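# Carry long cardboard box from desk to far-aisle shelf

## Task

Pick up the long cardboard box lying on the desk and set it down on a shelf board of the final shelving section at the far end of the aisle (either side of the aisle is fine). It has to rest on the board itself, not on top of a carton, and no part of it may overhang the shelf's front edge. The robot must not topple over or finish leaning, or the task fails.

## Robot and tools

ROBOT. TidyBot++: a wheeled base (0.54 m long, 0.50 m wide, 0.38 m tall) on four powered casters, carrying one Kinova seven-joint arm with a Robotiq two-finger gripper. The shoulder sits 0.12 m ahead of the base centre at 0.68 m height. The arm begins folded with the hand pointing down. Cameras: base_camera (on the chassis front) and wrist_camera (looks along the hand).

FRAMES. Base frame: origin on the floor below the base centre, x forward, y left, z up, metres. Odometry frame: where the base frame was at the start. base_odometry (x, y in m, heading in rad, left positive, -3.142 to 3.142) comes only from wheel rotation, so slip shows up as travel and drift of a few cm builds up. base_tilt is in degrees, forward and right positive.

move. One action per call; keys: base, joints, target, speeds, min_time_s, plus cameras and blocking. With no action it simply reports the state and images.
- base: an object holding any of translate_m (forward +), strafe_m (left +), both -2 to 2 m, and rotate_rad (counter-clockwise from above +), -6.3 to 6.3 rad. These are offsets relative to the base's own axes when the command begins, not places in odometry.
- joints: absolute angles by name: joint_1_rad to joint_7_rad in radians, gripper_pos 0 (open, about 85 mm gap) to 1 (closed); gap is roughly 85 x (1 - gripper_pos) mm. joint_2_rad limit ±2.249, joint_4_rad ±2.579, joint_6_rad ±2.099; the rest turn freely (send steps under half a turn). joint_1_rad positive turns the arm clockwise seen from above, opposite to heading.
- target: one list of seven numbers [x, y, z, qw, qx, qy, qz], an absolute hand pose in the base frame (metres, then unit quaternion), same form as the hand_pose line. The hand point is the middle of the closed finger pads; the hand's z axis runs out along the fingers, fingers close along its y. With target, joints may hold only gripper_pos.
- speeds: top speeds for this action: translate_m / strafe_m 0.05 to 0.5 m/s (give it under just one when combining them), rotate_rad 0.1 to 1.57 rad/s, gripper_pos 0.234 to 0.993 per s.
- min_time_s: 0.1 to 8 s, the shortest duration for each arm motion.
- cameras: list of base_camera, wrist_camera or all; [] for none.
- blocking: true (default) waits until everything is at rest; false returns in about 0.5 s while motion continues.

wait: seconds 0 to 10; lets the scene run, returning early once running moves settle. stop: brakes all your running motions. zoom_image: camera plus region [x0, y0, x1, y1] in pixels of that camera's latest image, at most 504 by 504. read_manual: licence texts only. finished_scene: give the current scene number; ends it, so call nothing else afterwards in that reply.

RESULTS. base_status, joint_status, hand_status give done, moving, off_target (resting off the goal, possibly still pressing), not_followed (withheld, e.g. self-collision with a cause line, or pose unreachable), contact_stop, time_out, torque_fault, limit_stop_at_motor_heat. hand_pose is the measured hand pose; hand_target is where the commanded joints would put it. motor_effort shows each motor's percentage of maximum, with the peak of the last action in brackets. on_its_own lists things the robot did unasked. ARM HIT, MOTOR HOT and OVER-TEMPERATURE FAULT lines flag trouble. Once a refusal or an unrequested stop appears, the remaining move, wait and finished_scene calls of that reply are skipped.

PRACTICAL NOTES. A pose target can overshoot, curve, or swing the elbow; an unreachable one wanders up to 10 s then times out. To fix position error, add (wanted minus measured) to the last target. To hold still while loaded, resend hand_target, not hand_pose. Loads make the arm sag; never command a joint to its current reading while holding something. A hand pointing down reaches only about 0.94 m high, and only close in. Closed fingertips reach about 19 mm beyond the hand point.

AVOID. Cartons are empty and crush easily: close gently and only just past first contact. Don't drive or turn while the arm is snagged above about 0.6 m, don't swing an outstretched arm sideways, and don't reach far out over nearby furniture from the folded pose; all can tip the robot. Don't let the arm or a blocked base push hard into the desk, shelves or walls (torque faults, hits), don't drop or release the box while it moves, and avoid long stretched-out holds that overheat motors.

Each tool is called after "Emit:" by a JSON object that holds its "fn" and its "kwargs", one argument or row to a line.

## Session

Emit:
{"fn": "move", "kwargs": {

}}

Scene clock: 0.00 s.
base_odometry: x=+0.000 y=+0.000 heading=+0.000
base_tilt: forward=-0.4 right=+0.1
base_status: not commanded
joint_positions: joint_1_rad=+0.032 joint_2_rad=-0.324 joint_3_rad=+3.098 joint_4_rad=-2.533 joint_5_rad=-0.004 joint_6_rad=-0.918 joint_7_rad=+1.553 gripper_pos=+0.000
joint_status: not commanded
motor_effort: joint_1_rad=+0 joint_2_rad=-3 joint_3_rad=+1 joint_4_rad=+12 joint_5_rad=+0 joint_6_rad=+1 joint_7_rad=+0
hand_pose: x=+0.2413 y=+0.0022 z=+0.5818 quat_wxyz=(+0.005, +1.000, -0.005, +0.007) (m; base frame)
hand_target: x=+0.2413 y=+0.0022 z=+0.5818 quat_wxyz=(+0.005, +1.000, -0.005, +0.007) (m; base frame)
hand_status: not commanded
pictures: base_camera, wrist_camera
Images, in order (width x height): base_camera 644x364, wrist_camera 644x476.

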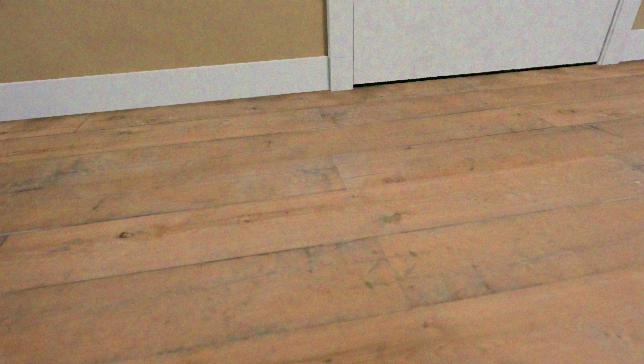

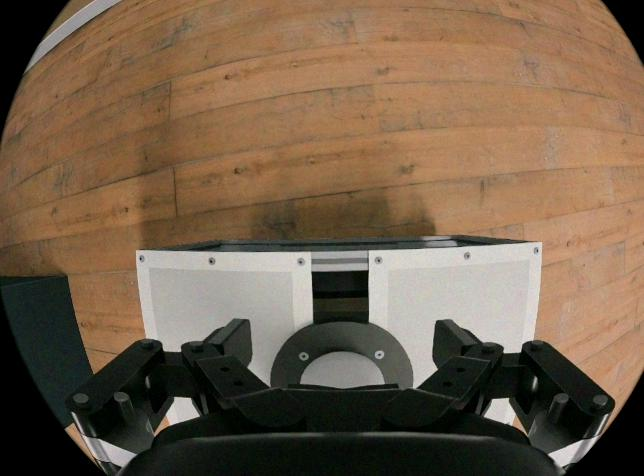

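Emit:
{"fn": "move", "kwargs": {
  "joints": {"joint_6_rad": 0.5},
  "cameras": ["all"]
}}

Scene clock: 3.57 s.
move: done
base_odometry: x=+0.000 y=+0.000 heading=+0.000
base_tilt: forward=-0.5 right=+0.1
base_status: not commanded
joint_positions: joint_1_rad=+0.032 joint_2_rad=-0.324 joint_3_rad=+3.098 joint_4_rad=-2.532 joint_5_rad=-0.004 joint_6_rad=+0.433 joint_7_rad=+1.553 gripper_pos=+0.000
joint_status: all done
motor_effort: joint_1_rad=+2(2) joint_2_rad=-8(8) joint_3_rad=+1(2) joint_4_rad=+15(16) joint_5_rad=+0(0) joint_6_rad=+9(10) joint_7_rad=+0(0)
hand_pose: x=+0.5420 y=+0.0071 z=+0.8300 quat_wxyz=(-0.004, +0.776, -0.001, +0.631)
hand_target: x=+0.5453 y=+0.0073 z=+0.8499 quat_wxyz=(-0.004, +0.755, +0.000, +0.656)
hand_status: not commanded
pictures: base_camera, wrist_camera
Images, in order (width x height): base_camera 644x364, wrist_camera 644x476.

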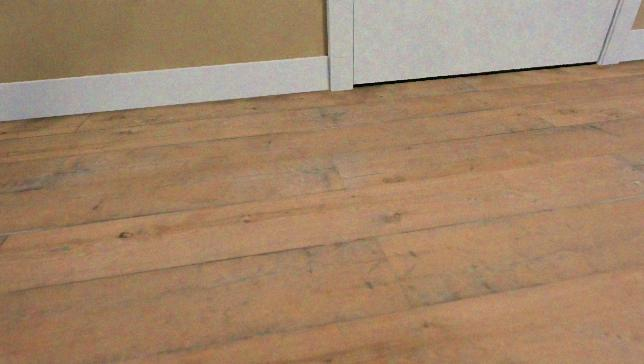

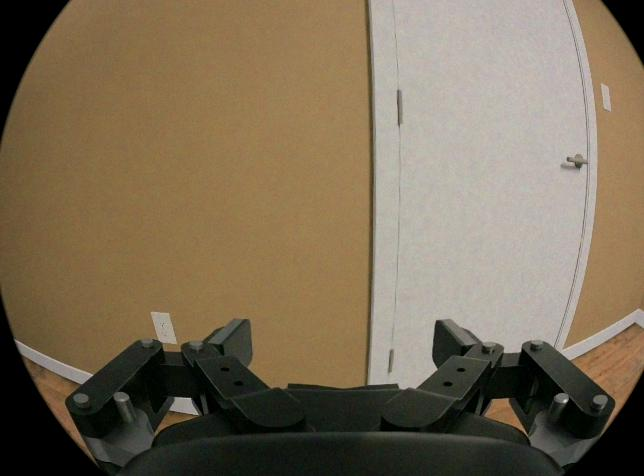

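Emit:
{"fn": "move", "kwargs": {
  "joints": {"joint_6_rad": 1.0},
  "cameras": []
}}

Emit:
{"fn": "move", "kwargs": {
  "joints": {"joint_1_rad": 0.8},
  "cameras": ["wrist_camera"]
}}

Emit:
{"fn": "move", "kwargs": {
  "joints": {"joint_1_rad": -0.8},
  "cameras": ["wrist_camera"]
}}

Scene clock: 7.03 s.
move: done
base_odometry: x=+0.000 y=+0.000 heading=+0.000
base_tilt: forward=-0.5 right=+0.1
base_status: not commanded
joint_positions: joint_1_rad=+0.032 joint_2_rad=-0.324 joint_3_rad=+3.098 joint_4_rad=-2.532 joint_5_rad=-0.004 joint_6_rad=+0.933 joint_7_rad=+1.553 gripper_pos=+0.000
joint_status: all done
motor_effort: joint_1_rad=+1(2) joint_2_rad=-7(9) joint_3_rad=+1(2) joint_4_rad=+15(17) joint_5_rad=+0(0) joint_6_rad=+9(11) joint_7_rad=+0(0)
hand_pose: x=+0.5351 y=+0.0087 z=+0.9838 quat_wxyz=(-0.007, +0.595, +0.001, +0.803)
hand_target: x=+0.5283 y=+0.0088 z=+1.0030 quat_wxyz=(-0.007, +0.569, +0.002, +0.823)
hand_status: not commanded

Scene clock: 9.07 s.
move: done
base_odometry: x=+0.000 y=+0.000 heading=+0.000
base_tilt: forward=-0.5 right=+0.1
base_status: not commanded
joint_positions: joint_1_rad=+0.785 joint_2_rad=-0.324 joint_3_rad=+3.098 joint_4_rad=-2.532 joint_5_rad=-0.004 joint_6_rad=+0.933 joint_7_rad=+1.553 gripper_pos=+0.000
joint_status: all done
motor_effort: joint_1_rad=+1(2) joint_2_rad=-7(8) joint_3_rad=+1(2) joint_4_rad=+15(16) joint_5_rad=+0(1) joint_6_rad=+9(10) joint_7_rad=+0(0)
hand_pose: x=+0.4283 y=-0.2784 z=+0.9839 quat_wxyz=(+0.289, +0.554, -0.218, +0.750)
hand_target: x=+0.4194 y=-0.2781 z=+1.0030 quat_wxyz=(+0.302, +0.528, -0.212, +0.765)
hand_status: not commanded
Images, in order (width x height): wrist_camera 644x476.

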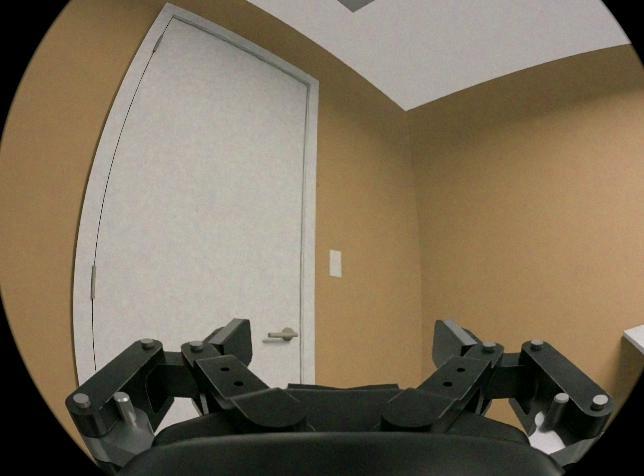

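Scene clock: 11.90 s.
move: done
base_odometry: x=+0.000 y=+0.000 heading=+0.000
base_tilt: forward=-0.5 right=+0.0
base_status: not commanded
joint_positions: joint_1_rad=-0.785 joint_2_rad=-0.324 joint_3_rad=+3.098 joint_4_rad=-2.532 joint_5_rad=-0.004 joint_6_rad=+0.933 joint_7_rad=+1.553 gripper_pos=+0.000
joint_status: all done
motor_effort: joint_1_rad=+0(3) joint_2_rad=-7(8) joint_3_rad=+1(2) joint_4_rad=+16(16) joint_5_rad=+0(1) joint_6_rad=+9(10) joint_7_rad=+0(0)
hand_pose: x=+0.3974 y=+0.3093 z=+0.9839 quat_wxyz=(-0.325, +0.546, +0.238, +0.735)
hand_target: x=+0.3882 y=+0.3084 z=+1.0030 quat_wxyz=(-0.339, +0.520, +0.231, +0.750)
hand_status: not commanded
Images, in order (width x height): wrist_camera 644x476.

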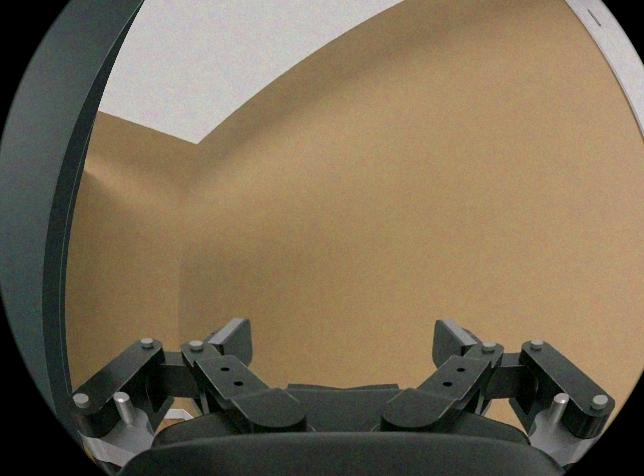

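Emit:
{"fn": "move", "kwargs": {
  "joints": {"joint_1_rad": 1.6},
  "cameras": ["wrist_camera"]
}}

Emit:
{"fn": "move", "kwargs": {
  "joints": {"joint_1_rad": 2.4},
  "cameras": ["wrist_camera"]
}}

Emit:
{"fn": "move", "kwargs": {
  "joints": {"joint_1_rad": 3.1},
  "cameras": ["wrist_camera"]
}}

Scene clock: 16.33 s.
move: done
base_odometry: x=+0.000 y=+0.000 heading=+0.000
base_tilt: forward=-0.5 right=+0.1
base_status: not commanded
joint_positions: joint_1_rad=+1.585 joint_2_rad=-0.324 joint_3_rad=+3.098 joint_4_rad=-2.532 joint_5_rad=-0.004 joint_6_rad=+0.933 joint_7_rad=+1.553 gripper_pos=+0.000
joint_status: all done
motor_effort: joint_1_rad=+0(2) joint_2_rad=-8(8) joint_3_rad=+1(2) joint_4_rad=+15(16) joint_5_rad=+0(1) joint_6_rad=+9(10) joint_7_rad=+0(0)
hand_pose: x=+0.1348 y=-0.4158 z=+0.9839 quat_wxyz=(+0.558, +0.426, -0.416, +0.578)
hand_target: x=+0.1288 y=-0.4092 z=+1.0030 quat_wxyz=(+0.576, +0.404, -0.401, +0.587)
hand_status: not commanded
Images, in order (width x height): wrist_camera 644x476.

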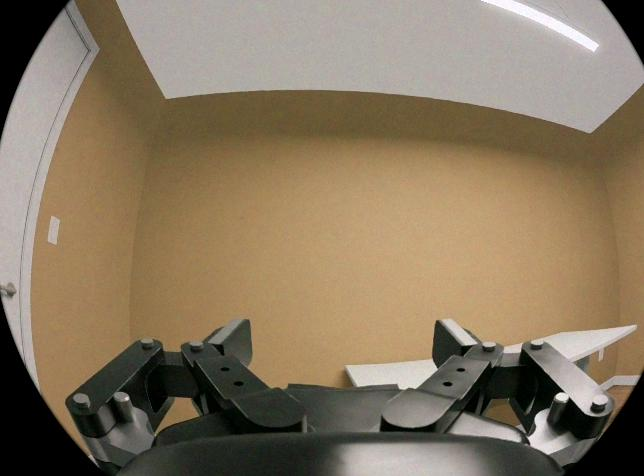

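Scene clock: 18.40 s.
move: done
base_odometry: x=+0.000 y=+0.000 heading=+0.000
base_tilt: forward=-0.4 right=+0.0
base_status: not commanded
joint_positions: joint_1_rad=+2.385 joint_2_rad=-0.324 joint_3_rad=+3.098 joint_4_rad=-2.532 joint_5_rad=-0.004 joint_6_rad=+0.933 joint_7_rad=+1.553 gripper_pos=+0.000
joint_status: all done
motor_effort: joint_1_rad=+1(2) joint_2_rad=-7(8) joint_3_rad=+1(2) joint_4_rad=+15(16) joint_5_rad=+0(1) joint_6_rad=+9(10) joint_7_rad=+0(0)
hand_pose: x=-0.1683 y=-0.3010 z=+0.9839 quat_wxyz=(+0.739, +0.230, -0.549, +0.315)
hand_target: x=-0.1678 y=-0.2921 z=+1.0030 quat_wxyz=(+0.759, +0.216, -0.526, +0.317)
hand_status: not commanded
Images, in order (width x height): wrist_camera 644x476.

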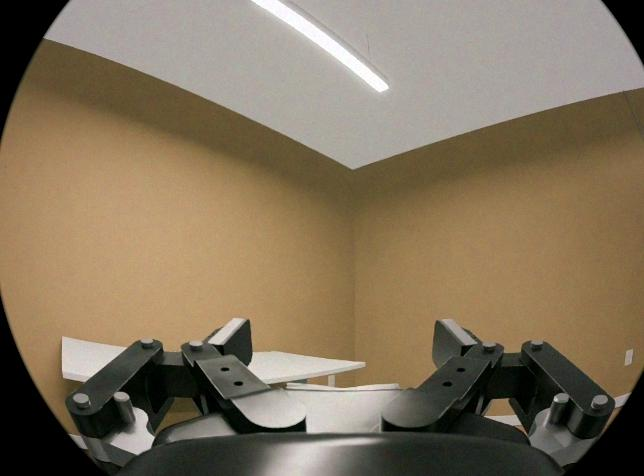

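Scene clock: 20.37 s.
move: done
base_odometry: x=+0.000 y=+0.000 heading=+0.000
base_tilt: forward=-0.5 right=+0.0
base_status: not commanded
joint_positions: joint_1_rad=+3.085 joint_2_rad=-0.324 joint_3_rad=+3.098 joint_4_rad=-2.532 joint_5_rad=-0.004 joint_6_rad=+0.933 joint_7_rad=+1.553 gripper_pos=+0.000
joint_status: all done
motor_effort: joint_1_rad=+1(3) joint_2_rad=-7(8) joint_3_rad=+1(2) joint_4_rad=+15(16) joint_5_rad=+0(1) joint_6_rad=+8(9) joint_7_rad=+0(0)
hand_pose: x=-0.2947 y=-0.0451 z=+0.9839 quat_wxyz=(+0.802, +0.027, -0.595, +0.042)
hand_target: x=-0.2885 y=-0.0387 z=+1.0030 quat_wxyz=(+0.822, +0.022, -0.568, +0.037)
hand_status: not commanded
Images, in order (width x height): wrist_camera 644x476.

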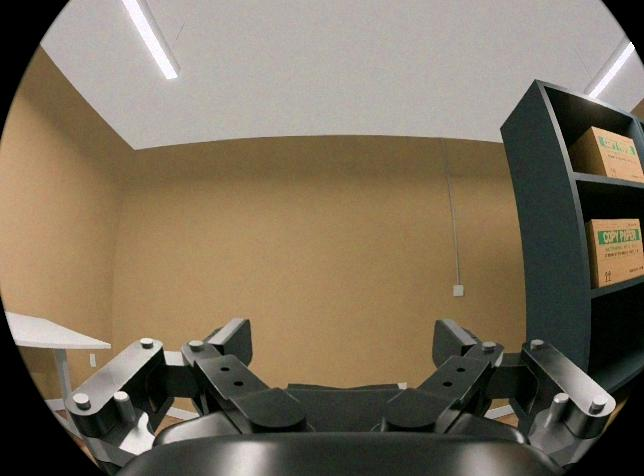

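Emit:
{"fn": "move", "kwargs": {
  "joints": {"joint_1_rad": 1.9},
  "cameras": []
}}

Emit:
{"fn": "move", "kwargs": {
  "joints": {"joint_6_rad": 0.2},
  "cameras": ["wrist_camera"]
}}

Scene clock: 23.80 s.
move: done
base_odometry: x=+0.000 y=+0.000 heading=+0.000
base_tilt: forward=-0.6 right=+0.1
base_status: not commanded
joint_positions: joint_1_rad=+1.915 joint_2_rad=-0.324 joint_3_rad=+3.098 joint_4_rad=-2.532 joint_5_rad=-0.004 joint_6_rad=+0.933 joint_7_rad=+1.553 gripper_pos=+0.000
joint_status: all done
motor_effort: joint_1_rad=+0(2) joint_2_rad=-8(8) joint_3_rad=+1(2) joint_4_rad=+16(16) joint_5_rad=+0(1) joint_6_rad=+9(10) joint_7_rad=+0(0)
hand_pose: x=-0.0006 y=-0.3986 z=+0.9839 quat_wxyz=(+0.645, +0.351, -0.481, +0.478)
hand_target: x=+0.0074 y=-0.3939 z=+1.0030 quat_wxyz=(+0.657, +0.339, -0.456, +0.495)
hand_status: not commanded

Scene clock: 25.27 s.
move: done
base_odometry: x=+0.000 y=+0.000 heading=+0.000
base_tilt: forward=-0.5 right=+0.1
base_status: not commanded
joint_positions: joint_1_rad=+1.915 joint_2_rad=-0.324 joint_3_rad=+3.098 joint_4_rad=-2.532 joint_5_rad=-0.004 joint_6_rad=+0.261 joint_7_rad=+1.553 gripper_pos=+0.000
joint_status: all done
motor_effort: joint_1_rad=+1(2) joint_2_rad=-7(9) joint_3_rad=+1(2) joint_4_rad=+15(17) joint_5_rad=+0(0) joint_6_rad=+9(11) joint_7_rad=+0(0)
hand_pose: x=-0.0001 y=-0.3900 z=+0.7788 quat_wxyz=(+0.453, +0.486, -0.669, +0.333)
hand_target: x=+0.0077 y=-0.3841 z=+0.7607 quat_wxyz=(+0.430, +0.501, -0.680, +0.320)
hand_status: not commanded
Images, in order (width x height): wrist_camera 644x476.

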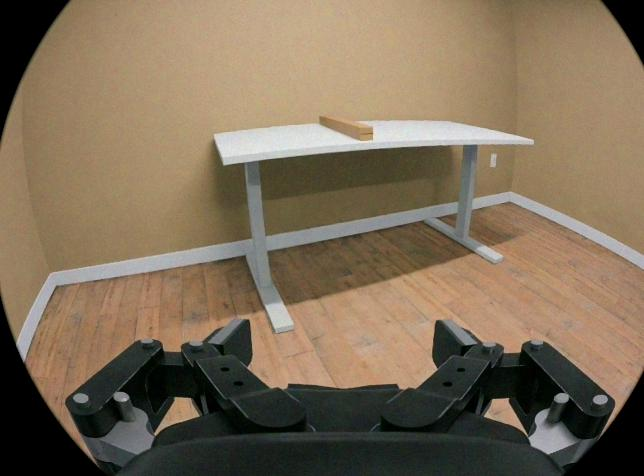

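Emit:
{"fn": "zoom_image", "kwargs": {
  "camera": "wrist_camera",
  "region": [200, 80, 560, 340]
}}

Emit:
{"fn": "zoom_image", "kwargs": {
  "camera": "wrist_camera",
  "region": [290, 95, 410, 165]
}}

Scaled by 1.400.

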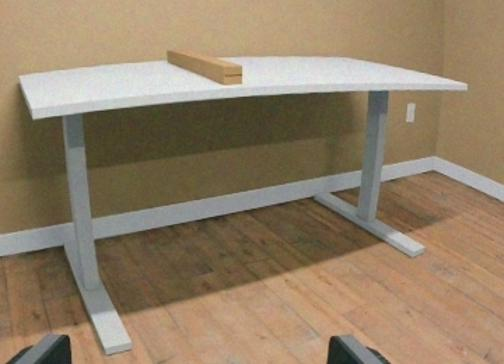

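Scaled by 4.200.

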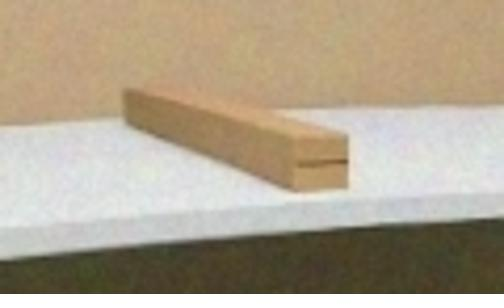

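Emit:
{"fn": "move", "kwargs": {
  "base": {"strafe_m": -0.5},
  "joints": {"joint_1_rad": 0.0}
}}

Emit:
{"fn": "move", "kwargs": {
  "base": {"rotate_rad": -1.9},
  "cameras": ["all"]
}}

Scene clock: 30.73 s.
move: done
base_odometry: x=+0.000 y=-0.500 heading=+0.000
base_tilt: forward=-0.4 right=+0.0
base_status: done
joint_positions: joint_1_rad=+0.015 joint_2_rad=-0.322 joint_3_rad=+3.098 joint_4_rad=-2.532 joint_5_rad=-0.004 joint_6_rad=+0.261 joint_7_rad=+1.553 gripper_pos=+0.000
joint_status: all done
motor_effort: joint_1_rad=+1(2) joint_2_rad=-7(10) joint_3_rad=+1(2) joint_4_rad=+15(16) joint_5_rad=+0(0) joint_6_rad=+9(10) joint_7_rad=+0(0)
hand_pose: x=+0.5268 y=+0.0133 z=+0.7779 quat_wxyz=(-0.007, +0.828, +0.006, +0.561)
hand_target: x=+0.5184 y=+0.0188 z=+0.7607 quat_wxyz=(-0.011, +0.844, +0.012, +0.536)
hand_status: not commanded
pictures: none

Scene clock: 33.23 s.
move: done
base_odometry: x=+0.000 y=-0.500 heading=-1.900
base_tilt: forward=-0.5 right=+0.1
base_status: done
joint_positions: joint_1_rad=+0.010 joint_2_rad=-0.322 joint_3_rad=+3.098 joint_4_rad=-2.532 joint_5_rad=-0.004 joint_6_rad=+0.261 joint_7_rad=+1.553 gripper_pos=+0.000
joint_status: not commanded
motor_effort: joint_1_rad=+1(2) joint_2_rad=-8(8) joint_3_rad=+2(3) joint_4_rad=+15(16) joint_5_rad=+0(0) joint_6_rad=+9(10) joint_7_rad=+0(0)
hand_pose: x=+0.5267 y=+0.0151 z=+0.7779 quat_wxyz=(-0.009, +0.828, +0.008, +0.561)
hand_target: x=+0.5184 y=+0.0188 z=+0.7607 quat_wxyz=(-0.011, +0.844, +0.012, +0.536)
hand_status: not commanded
pictures: base_camera, wrist_camera
Images, in order (width x height): base_camera 644x364, wrist_camera 644x476.

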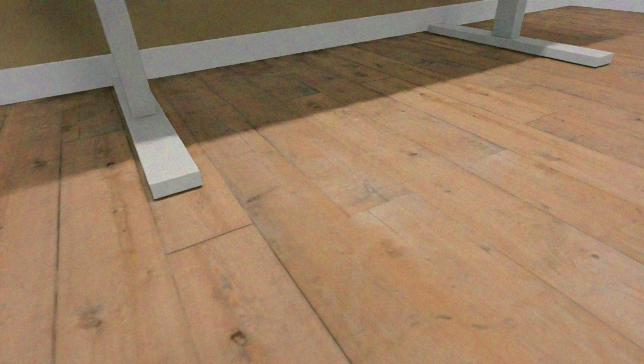

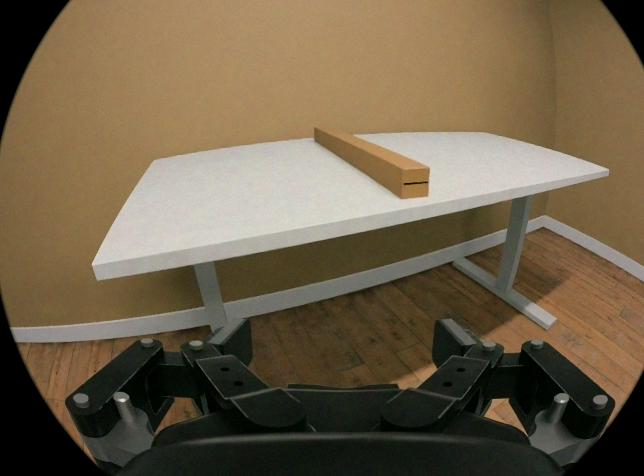

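Emit:
{"fn": "move", "kwargs": {
  "base": {"rotate_rad": -2.56},
  "joints": {"joint_6_rad": 0.6},
  "cameras": ["all"]
}}

Scene clock: 44.87 s.
move: done
base_odometry: x=+0.000 y=-0.500 heading=+1.824
base_tilt: forward=-0.5 right=+0.0
base_status: done
joint_positions: joint_1_rad=+0.008 joint_2_rad=-0.322 joint_3_rad=+3.098 joint_4_rad=-2.528 joint_5_rad=-0.004 joint_6_rad=+0.563 joint_7_rad=+1.553 gripper_pos=+0.000
joint_status: all done
motor_effort: joint_1_rad=+1(2) joint_2_rad=-8(9) joint_3_rad=+1(3) joint_4_rad=+16(17) joint_5_rad=+0(1) joint_6_rad=+9(11) joint_7_rad=+0(0)
hand_pose: x=+0.5486 y=+0.0176 z=+0.8715 quat_wxyz=(-0.013, +0.732, +0.009, +0.681)
hand_target: x=+0.5476 y=+0.0212 z=+0.8809 quat_wxyz=(-0.016, +0.721, +0.011, +0.693)
hand_status: not commanded
pictures: base_camera, wrist_camera
Images, in order (width x height): base_camera 644x364, wrist_camera 644x476.

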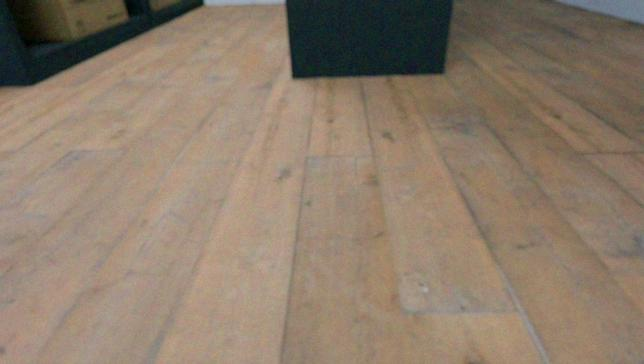

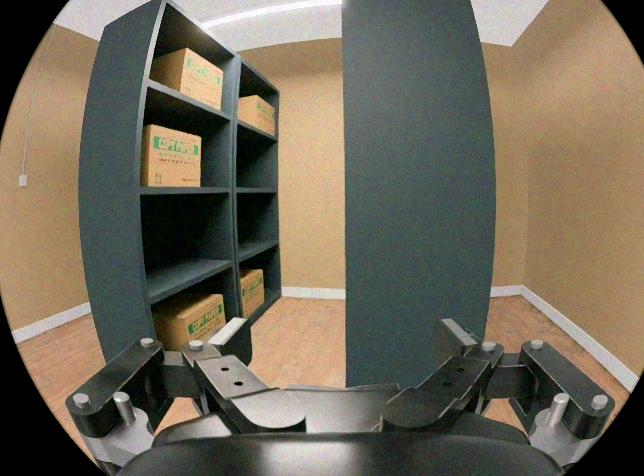

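Emit:
{"fn": "move", "kwargs": {
  "base": {"strafe_m": 0.6},
  "cameras": ["all"]
}}

Scene clock: 48.40 s.
move: done
base_odometry: x=-0.581 y=-0.650 heading=+1.823
base_tilt: forward=-0.4 right=+0.0
base_status: done
joint_positions: joint_1_rad=+0.008 joint_2_rad=-0.322 joint_3_rad=+3.098 joint_4_rad=-2.528 joint_5_rad=-0.004 joint_6_rad=+0.563 joint_7_rad=+1.553 gripper_pos=+0.000
joint_status: not commanded
motor_effort: joint_1_rad=+0(2) joint_2_rad=-8(8) joint_3_rad=+2(3) joint_4_rad=+15(16) joint_5_rad=+0(1) joint_6_rad=+9(10) joint_7_rad=+0(0)
hand_pose: x=+0.5486 y=+0.0176 z=+0.8715 quat_wxyz=(-0.013, +0.732, +0.009, +0.681)
hand_target: x=+0.5476 y=+0.0212 z=+0.8809 quat_wxyz=(-0.016, +0.721, +0.011, +0.693)
hand_status: not commanded
pictures: base_camera, wrist_camera
Images, in order (width x height): base_camera 644x364, wrist_camera 644x476.

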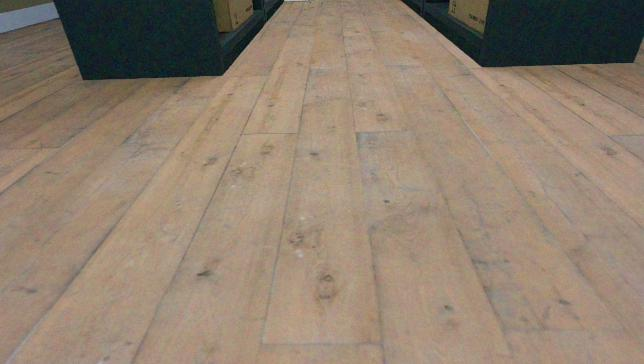

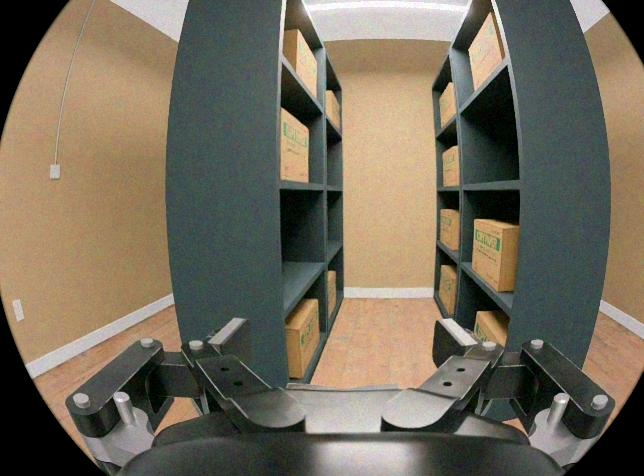

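Emit:
{"fn": "move", "kwargs": {
  "base": {"strafe_m": -0.11},
  "joints": {"joint_6_rad": 0.7},
  "cameras": ["all"]
}}

Scene clock: 57.23 s.
move: done
base_odometry: x=-0.475 y=-0.623 heading=+1.823
base_tilt: forward=-0.4 right=+0.1
base_status: done
joint_positions: joint_1_rad=+0.008 joint_2_rad=-0.322 joint_3_rad=+3.098 joint_4_rad=-2.528 joint_5_rad=-0.004 joint_6_rad=+0.660 joint_7_rad=+1.553 gripper_pos=+0.000
joint_status: all done
motor_effort: joint_1_rad=+0(2) joint_2_rad=-8(9) joint_3_rad=+1(3) joint_4_rad=+16(17) joint_5_rad=+0(1) joint_6_rad=+9(12) joint_7_rad=+0(0)
hand_pose: x=+0.5494 y=+0.0180 z=+0.9017 quat_wxyz=(-0.014, +0.698, +0.008, +0.716)
hand_target: x=+0.5473 y=+0.0215 z=+0.9120 quat_wxyz=(-0.017, +0.685, +0.011, +0.728)
hand_status: not commanded
pictures: base_camera, wrist_camera
Images, in order (width x height): base_camera 644x364, wrist_camera 644x476.

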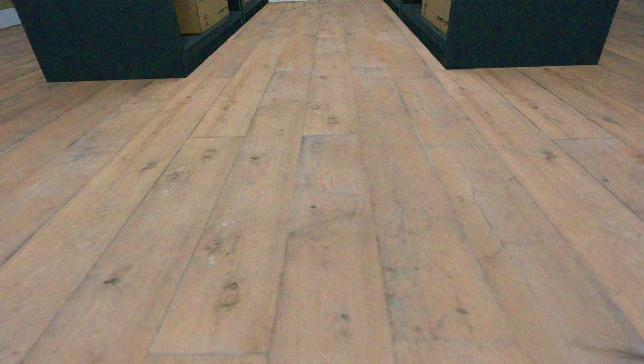

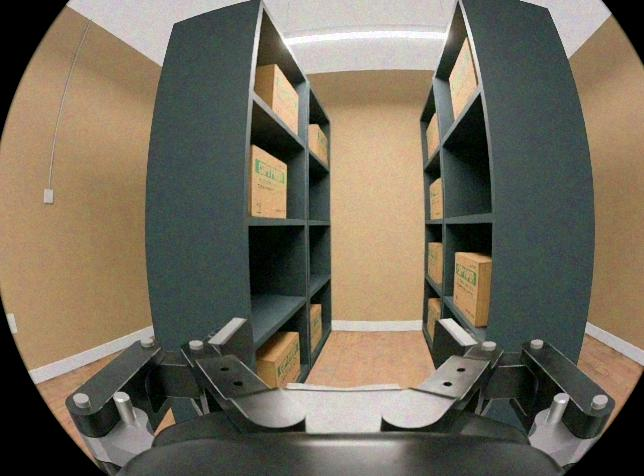

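Emit:
{"fn": "move", "kwargs": {
  "base": {"translate_m": 1.3, "rotate_rad": -0.02},
  "cameras": ["all"]
}}

Scene clock: 63.07 s.
move: done
base_odometry: x=-0.799 y=+0.636 heading=+1.803
base_tilt: forward=-0.4 right=+0.0
base_status: done
joint_positions: joint_1_rad=+0.008 joint_2_rad=-0.322 joint_3_rad=+3.098 joint_4_rad=-2.528 joint_5_rad=-0.004 joint_6_rad=+0.660 joint_7_rad=+1.553 gripper_pos=+0.000
joint_status: not commanded
motor_effort: joint_1_rad=+2(2) joint_2_rad=-8(10) joint_3_rad=+1(2) joint_4_rad=+16(16) joint_5_rad=+0(1) joint_6_rad=+10(10) joint_7_rad=+0(0)
hand_pose: x=+0.5492 y=+0.0182 z=+0.9019 quat_wxyz=(-0.014, +0.698, +0.009, +0.716)
hand_target: x=+0.5473 y=+0.0215 z=+0.9120 quat_wxyz=(-0.017, +0.685, +0.011, +0.728)
hand_status: not commanded
pictures: base_camera, wrist_camera
Images, in order (width x height): base_camera 644x364, wrist_camera 644x476.

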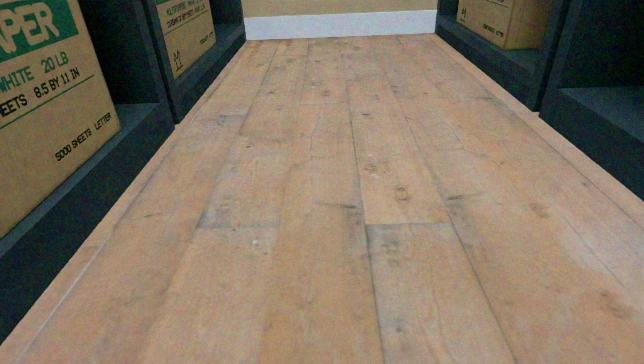

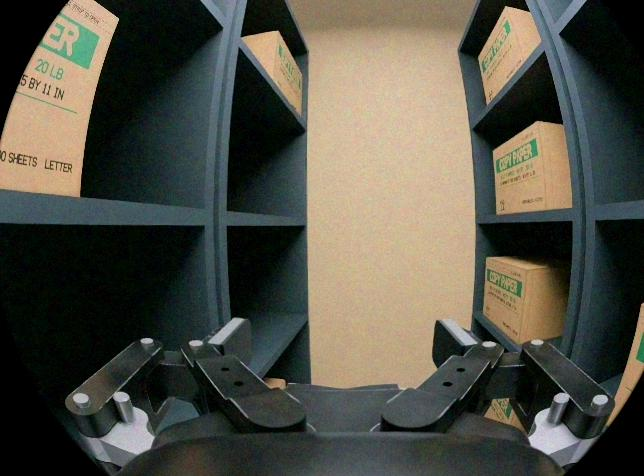

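Emit:
{"fn": "zoom_image", "kwargs": {
  "camera": "base_camera",
  "region": [140, 0, 644, 364]
}}

Emit:
{"fn": "zoom_image", "kwargs": {
  "camera": "wrist_camera",
  "region": [70, 0, 574, 476]
}}

Scaled by 1.000.

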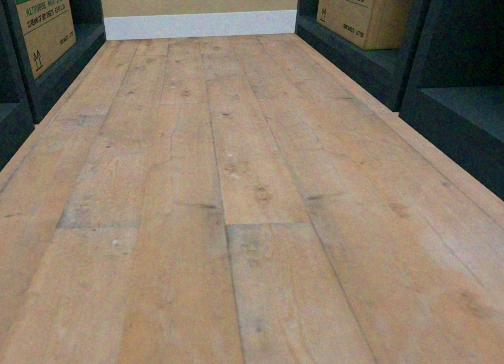

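Scaled by 1.000.

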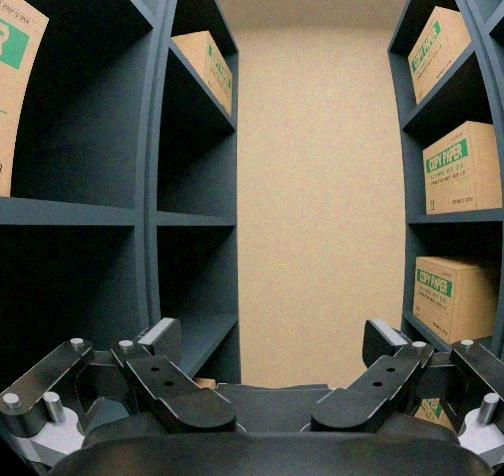

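Emit:
{"fn": "move", "kwargs": {
  "base": {"strafe_m": -0.1},
  "cameras": ["all"]
}}

Emit:
{"fn": "move", "kwargs": {
  "base": {"translate_m": 0.5},
  "cameras": ["all"]
}}

Scene clock: 85.33 s.
move: done
base_odometry: x=-0.702 y=+0.659 heading=+1.803
base_tilt: forward=-0.5 right=+0.1
base_status: done
joint_positions: joint_1_rad=+0.007 joint_2_rad=-0.322 joint_3_rad=+3.098 joint_4_rad=-2.528 joint_5_rad=-0.004 joint_6_rad=+0.660 joint_7_rad=+1.553 gripper_pos=+0.000
joint_status: not commanded
motor_effort: joint_1_rad=+1(2) joint_2_rad=-8(9) joint_3_rad=+1(3) joint_4_rad=+16(16) joint_5_rad=+0(1) joint_6_rad=+9(10) joint_7_rad=+0(0)
hand_pose: x=+0.5492 y=+0.0183 z=+0.9019 quat_wxyz=(-0.014, +0.698, +0.009, +0.716)
hand_target: x=+0.5473 y=+0.0215 z=+0.9120 quat_wxyz=(-0.017, +0.685, +0.011, +0.728)
hand_status: not commanded
pictures: base_camera, wrist_camera
Images, in order (width x height): base_camera 644x364, wrist_camera 644x476.

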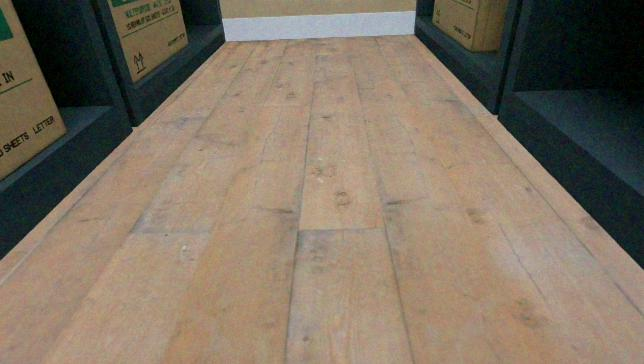

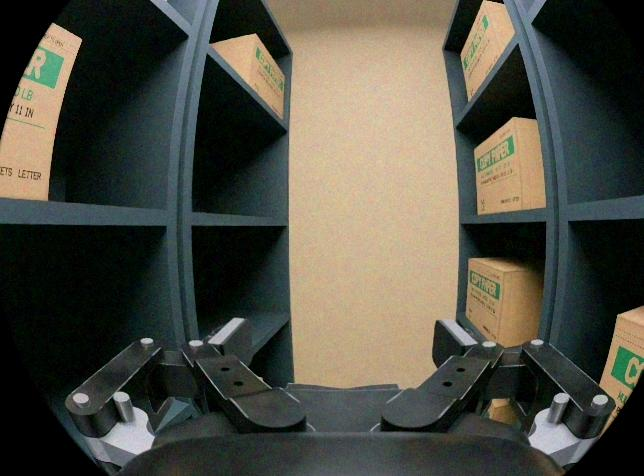

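Scene clock: 87.67 s.
move: done
base_odometry: x=-0.817 y=+1.146 heading=+1.803
base_tilt: forward=-0.4 right=+0.1
base_status: done
joint_positions: joint_1_rad=+0.007 joint_2_rad=-0.320 joint_3_rad=+3.098 joint_4_rad=-2.528 joint_5_rad=-0.004 joint_6_rad=+0.660 joint_7_rad=+1.553 gripper_pos=+0.000
joint_status: not commanded
motor_effort: joint_1_rad=+1(2) joint_2_rad=-8(11) joint_3_rad=+1(2) joint_4_rad=+16(17) joint_5_rad=+0(0) joint_6_rad=+9(10) joint_7_rad=+0(0)
hand_pose: x=+0.5496 y=+0.0183 z=+0.9011 quat_wxyz=(-0.014, +0.699, +0.009, +0.715)
hand_target: x=+0.5473 y=+0.0215 z=+0.9120 quat_wxyz=(-0.017, +0.685, +0.011, +0.728)
hand_status: not commanded
pictures: base_camera, wrist_camera
Images, in order (width x height): base_camera 644x364, wrist_camera 644x476.

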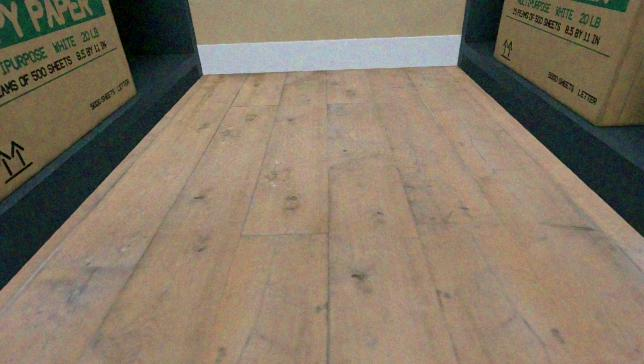

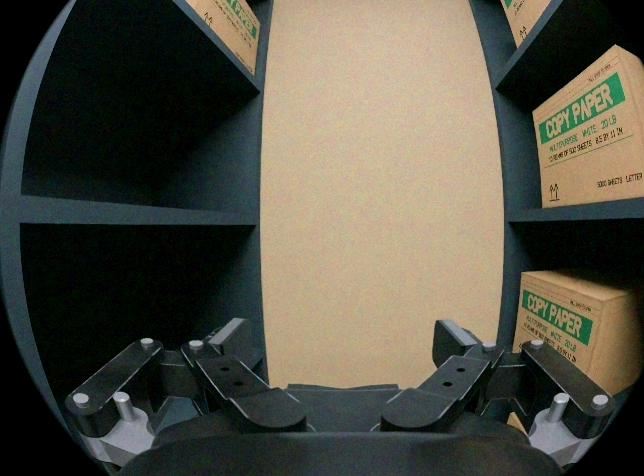

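Emit:
{"fn": "move", "kwargs": {
  "base": {"rotate_rad": -0.07},
  "cameras": ["all"]
}}

Scene clock: 89.80 s.
move: done
base_odometry: x=-0.817 y=+1.146 heading=+1.733
base_tilt: forward=-0.5 right=+0.1
base_status: done
joint_positions: joint_1_rad=+0.007 joint_2_rad=-0.320 joint_3_rad=+3.098 joint_4_rad=-2.528 joint_5_rad=-0.004 joint_6_rad=+0.660 joint_7_rad=+1.553 gripper_pos=+0.000
joint_status: not commanded
motor_effort: joint_1_rad=+1(2) joint_2_rad=-8(8) joint_3_rad=+1(3) joint_4_rad=+16(16) joint_5_rad=+0(1) joint_6_rad=+10(10) joint_7_rad=+0(0)
hand_pose: x=+0.5496 y=+0.0185 z=+0.9011 quat_wxyz=(-0.014, +0.699, +0.009, +0.715)
hand_target: x=+0.5473 y=+0.0215 z=+0.9120 quat_wxyz=(-0.017, +0.685, +0.011, +0.728)
hand_status: not commanded
pictures: base_camera, wrist_camera
Images, in order (width x height): base_camera 644x364, wrist_camera 644x476.

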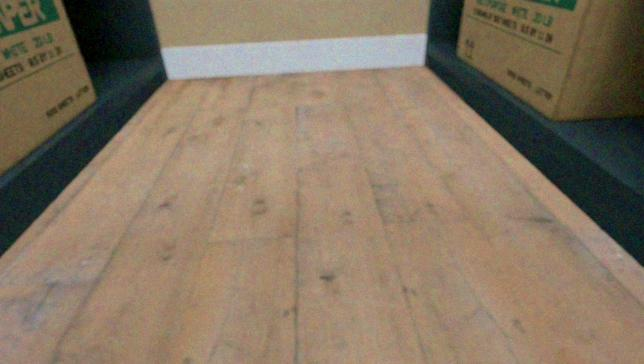

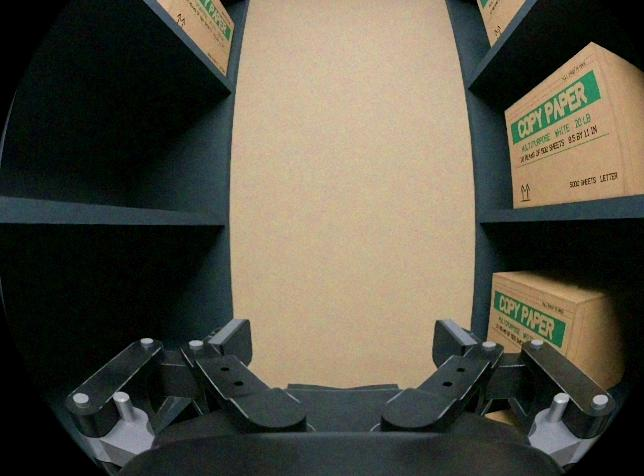

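Emit:
{"fn": "move", "kwargs": {
  "joints": {"joint_1_rad": -0.9},
  "cameras": ["wrist_camera"]
}}

Scene clock: 94.57 s.
move: done
base_odometry: x=-0.817 y=+1.146 heading=+1.733
base_tilt: forward=-0.5 right=+0.1
base_status: not commanded
joint_positions: joint_1_rad=-0.886 joint_2_rad=-0.320 joint_3_rad=+3.098 joint_4_rad=-2.528 joint_5_rad=-0.004 joint_6_rad=+0.660 joint_7_rad=+1.553 gripper_pos=+0.000
joint_status: all done
motor_effort: joint_1_rad=+1(3) joint_2_rad=-8(8) joint_3_rad=+1(2) joint_4_rad=+16(16) joint_5_rad=+0(1) joint_6_rad=+9(10) joint_7_rad=+0(0)
hand_pose: x=+0.3748 y=+0.3469 z=+0.9011 quat_wxyz=(-0.321, +0.627, +0.310, +0.639)
hand_target: x=+0.3684 y=+0.3489 z=+0.9120 quat_wxyz=(-0.332, +0.612, +0.308, +0.648)
hand_status: not commanded
Images, in order (width x height): wrist_camera 644x476.

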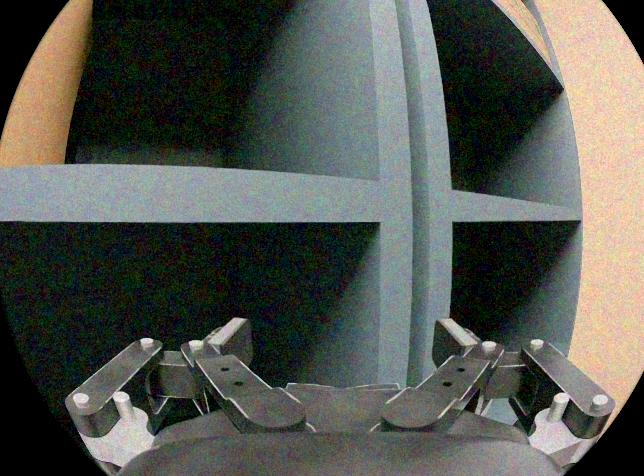

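Emit:
{"fn": "move", "kwargs": {
  "joints": {"joint_6_rad": 0.2, "joint_1_rad": -1.1},
  "cameras": ["wrist_camera"]
}}

Scene clock: 98.50 s.
move: done
base_odometry: x=-0.817 y=+1.146 heading=+1.733
base_tilt: forward=-0.5 right=+0.1
base_status: not commanded
joint_positions: joint_1_rad=-1.086 joint_2_rad=-0.320 joint_3_rad=+3.098 joint_4_rad=-2.528 joint_5_rad=-0.004 joint_6_rad=+0.271 joint_7_rad=+1.553 gripper_pos=+0.000
joint_status: all done
motor_effort: joint_1_rad=+1(2) joint_2_rad=-7(8) joint_3_rad=+1(2) joint_4_rad=+15(16) joint_5_rad=+0(0) joint_6_rad=+9(10) joint_7_rad=+0(0)
hand_pose: x=+0.2930 y=+0.3718 z=+0.7825 quat_wxyz=(-0.303, +0.699, +0.436, +0.479)
hand_target: x=+0.2834 y=+0.3645 z=+0.7607 quat_wxyz=(-0.289, +0.713, +0.451, +0.451)
hand_status: not commanded
Images, in order (width x height): wrist_camera 644x476.

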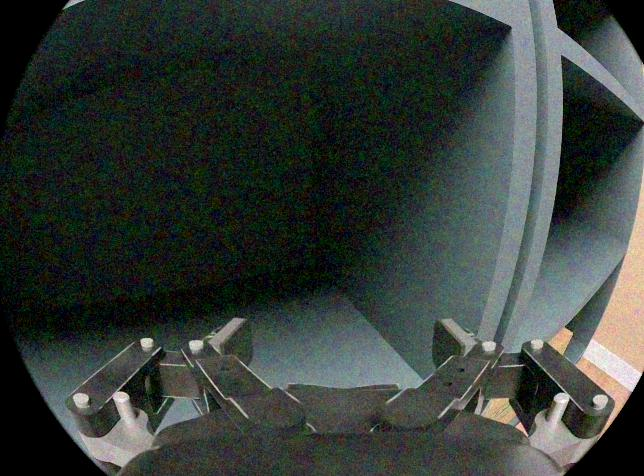

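Emit:
{"fn": "move", "kwargs": {
  "joints": {"joint_1_rad": 0.0, "joint_6_rad": 0.6},
  "cameras": []
}}

Emit:
{"fn": "move", "kwargs": {
  "base": {"translate_m": -1.7, "strafe_m": -0.03},
  "cameras": ["all"]
}}

Scene clock: 124.07 s.
move: done
base_odometry: x=-0.817 y=+1.146 heading=+1.733
base_tilt: forward=-0.4 right=+0.1
base_status: not commanded
joint_positions: joint_1_rad=-0.015 joint_2_rad=-0.320 joint_3_rad=+3.098 joint_4_rad=-2.528 joint_5_rad=-0.004 joint_6_rad=+0.530 joint_7_rad=+1.553 gripper_pos=+0.000
joint_status: all done
motor_effort: joint_1_rad=+1(2) joint_2_rad=-8(8) joint_3_rad=+1(2) joint_4_rad=+15(16) joint_5_rad=+0(0) joint_6_rad=+9(10) joint_7_rad=+0(0)
hand_pose: x=+0.5475 y=+0.0272 z=+0.8607 quat_wxyz=(-0.020, +0.744, +0.017, +0.668)
hand_target: x=+0.5476 y=+0.0212 z=+0.8809 quat_wxyz=(-0.016, +0.721, +0.011, +0.693)
hand_status: not commanded

Scene clock: 128.80 s.
move: done
base_odometry: x=-0.513 y=-0.527 heading=+1.732
base_tilt: forward=-0.5 right=+0.1
base_status: done
joint_positions: joint_1_rad=-0.014 joint_2_rad=-0.321 joint_3_rad=+3.098 joint_4_rad=-2.528 joint_5_rad=-0.004 joint_6_rad=+0.534 joint_7_rad=+1.553 gripper_pos=+0.000
joint_status: not commanded
motor_effort: joint_1_rad=+0(2) joint_2_rad=-8(10) joint_3_rad=+1(2) joint_4_rad=+16(16) joint_5_rad=+0(1) joint_6_rad=+9(10) joint_7_rad=+0(0)
hand_pose: x=+0.5475 y=+0.0269 z=+0.8621 quat_wxyz=(-0.020, +0.742, +0.017, +0.670)
hand_target: x=+0.5476 y=+0.0212 z=+0.8809 quat_wxyz=(-0.016, +0.721, +0.011, +0.693)
hand_status: not commanded
pictures: base_camera, wrist_camera
Images, in order (width x height): base_camera 644x364, wrist_camera 644x476.

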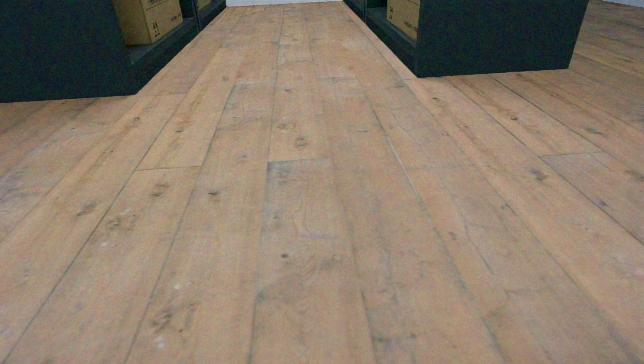

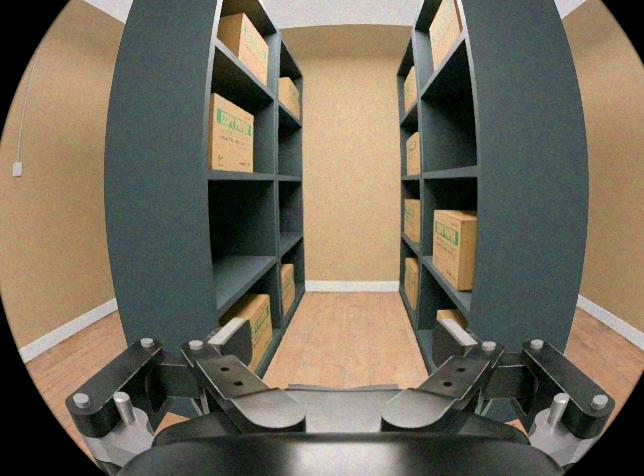

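Emit:
{"fn": "move", "kwargs": {
  "target": [0.55, 0.1, 0.85, 0, 0.887, 0, 0.4617],
  "min_time_s": 2
}}

Emit:
{"fn": "move", "kwargs": {
  "target": [0.59, 0.4, 0.66, 0, 0.887, 0, 0.4617],
  "min_time_s": 3,
  "cameras": ["wrist_camera"]
}}

Scene clock: 134.77 s.
move: done
base_odometry: x=-0.513 y=-0.527 heading=+1.732
base_tilt: forward=-0.4 right=+0.0
base_status: not commanded
joint_positions: joint_1_rad=+0.297 joint_2_rad=-0.321 joint_3_rad=+2.609 joint_4_rad=-2.021 joint_5_rad=+0.131 joint_6_rad=-0.409 joint_7_rad=+1.230 gripper_pos=+0.000
joint_status: not commanded
motor_effort: joint_1_rad=+1(2) joint_2_rad=-8(9) joint_3_rad=+4(4) joint_4_rad=+17(17) joint_5_rad=+1(2) joint_6_rad=+8(10) joint_7_rad=+0(0)
hand_pose: x=+0.5544 y=+0.1104 z=+0.8613 quat_wxyz=(-0.011, +0.874, +0.023, +0.485)
hand_target: x=+0.5500 y=+0.1000 z=+0.8500 quat_wxyz=(+0.000, +0.887, +0.000, +0.462)
hand_status: done (0.016 m and 4.2 deg from the pose sent, 0.074 m and 29.3 deg at the start)
pictures: none

Scene clock: 138.40 s.
move: done
base_odometry: x=-0.513 y=-0.527 heading=+1.732
base_tilt: forward=-0.4 right=+0.1
base_status: not commanded
joint_positions: joint_1_rad=+1.337 joint_2_rad=-1.076 joint_3_rad=+1.576 joint_4_rad=-1.731 joint_5_rad=-0.884 joint_6_rad=-0.474 joint_7_rad=+1.291 gripper_pos=+0.000
joint_status: not commanded
motor_effort: joint_1_rad=+1(2) joint_2_rad=+25(26) joint_3_rad=+17(18) joint_4_rad=+8(18) joint_5_rad=+1(2) joint_6_rad=+8(10) joint_7_rad=+0(0)
hand_pose: x=+0.6006 y=+0.3881 z=+0.6890 quat_wxyz=(-0.009, +0.868, -0.028, +0.495)
hand_target: x=+0.5900 y=+0.4000 z=+0.6600 quat_wxyz=(+0.000, +0.887, +0.000, +0.462)
hand_status: done (0.033 m and 5.5 deg from the pose sent, 0.354 m and 4.2 deg at the start)
Images, in order (width x height): wrist_camera 644x476.

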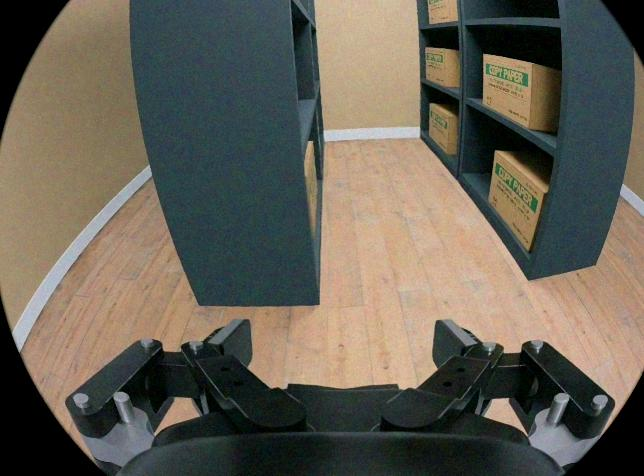

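Emit:
{"fn": "move", "kwargs": {
  "joints": {"joint_1_rad": 0.297, "joint_2_rad": -0.321, "joint_3_rad": 2.609, "joint_4_rad": -2.021, "joint_5_rad": 0.131, "joint_6_rad": -0.409, "joint_7_rad": 1.23},
  "min_time_s": 2,
  "cameras": []
}}

Emit:
{"fn": "move", "kwargs": {
  "joints": {"joint_1_rad": 0.0, "joint_2_rad": -0.321, "joint_3_rad": 3.1, "joint_4_rad": -2.1, "joint_5_rad": 0.0, "joint_6_rad": 0.0, "joint_7_rad": 1.56},
  "base": {"rotate_rad": -3.14},
  "cameras": ["all"]
}}

Scene clock: 154.37 s.
move: done
base_odometry: x=-0.513 y=-0.527 heading=+1.732
base_tilt: forward=-0.4 right=+0.0
base_status: not commanded
joint_positions: joint_1_rad=+0.313 joint_2_rad=-0.333 joint_3_rad=+2.586 joint_4_rad=-1.989 joint_5_rad=+0.078 joint_6_rad=-0.473 joint_7_rad=+1.291 gripper_pos=+0.000
joint_status: all done
motor_effort: joint_1_rad=+2(4) joint_2_rad=-7(27) joint_3_rad=+4(18) joint_4_rad=+17(18) joint_5_rad=+1(2) joint_6_rad=+7(10) joint_7_rad=+0(1)
hand_pose: x=+0.5465 y=+0.1192 z=+0.8645 quat_wxyz=(-0.008, +0.880, +0.035, +0.473)
hand_target: x=+0.5542 y=+0.1102 z=+0.8612 quat_wxyz=(-0.011, +0.874, +0.023, +0.485)
hand_status: not commanded

Scene clock: 157.83 s.
move: done
base_odometry: x=-0.513 y=-0.527 heading=-1.408
base_tilt: forward=-0.4 right=+0.1
base_status: done
joint_positions: joint_1_rad=+0.013 joint_2_rad=-0.328 joint_3_rad=+3.089 joint_4_rad=-2.064 joint_5_rad=+0.051 joint_6_rad=-0.067 joint_7_rad=+1.480 gripper_pos=+0.000
joint_status: all done
motor_effort: joint_1_rad=+1(3) joint_2_rad=-10(13) joint_3_rad=+1(6) joint_4_rad=+18(18) joint_5_rad=+0(2) joint_6_rad=+9(10) joint_7_rad=+0(1)
hand_pose: x=+0.5953 y=+0.0226 z=+0.9562 quat_wxyz=(-0.016, +0.784, +0.003, +0.620)
hand_target: x=+0.5974 y=+0.0238 z=+0.9514 quat_wxyz=(-0.011, +0.777, +0.015, +0.630)
hand_status: not commanded
pictures: base_camera, wrist_camera
Images, in order (width x height): base_camera 644x364, wrist_camera 644x476.

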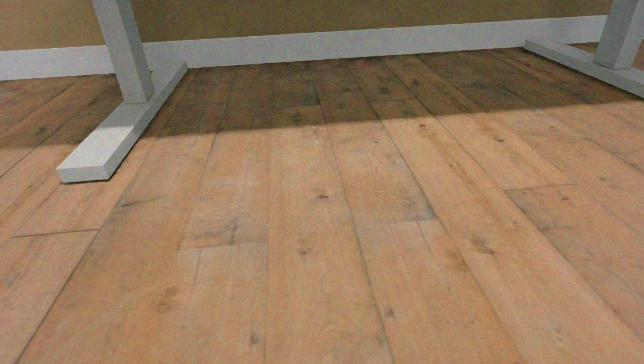

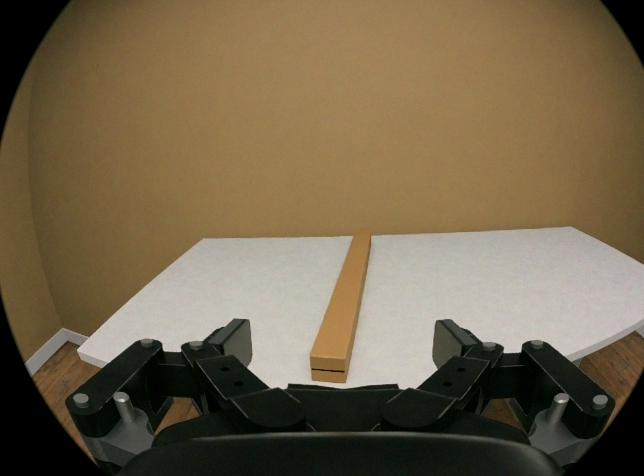

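Emit:
{"fn": "move", "kwargs": {
  "base": {"rotate_rad": -0.1},
  "cameras": ["wrist_camera"]
}}

Emit:
{"fn": "zoom_image", "kwargs": {
  "camera": "wrist_camera",
  "region": [240, 200, 440, 400]
}}

Scene clock: 167.57 s.
move: done
base_odometry: x=-0.513 y=-0.527 heading=-1.507
base_tilt: forward=-0.5 right=+0.0
base_status: done
joint_positions: joint_1_rad=+0.007 joint_2_rad=-0.328 joint_3_rad=+3.096 joint_4_rad=-2.065 joint_5_rad=+0.051 joint_6_rad=-0.067 joint_7_rad=+1.480 gripper_pos=+0.000
joint_status: not commanded
motor_effort: joint_1_rad=+0(2) joint_2_rad=-10(11) joint_3_rad=+1(3) joint_4_rad=+18(18) joint_5_rad=+0(0) joint_6_rad=+9(10) joint_7_rad=+0(0)
hand_pose: x=+0.5954 y=+0.0215 z=+0.9562 quat_wxyz=(-0.016, +0.784, +0.002, +0.620)
hand_target: x=+0.5974 y=+0.0238 z=+0.9514 quat_wxyz=(-0.011, +0.777, +0.015, +0.630)
hand_status: not commanded
Images, in order (width x height): wrist_camera 644x476.

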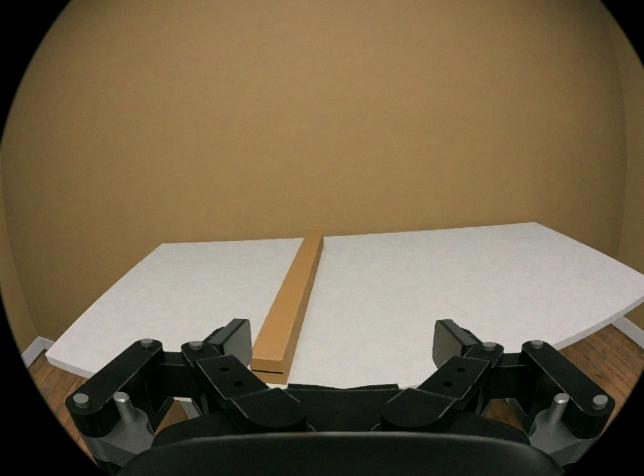

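Scaled by 2.520.

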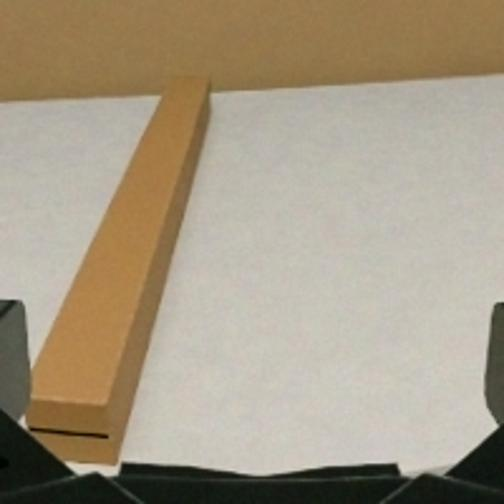

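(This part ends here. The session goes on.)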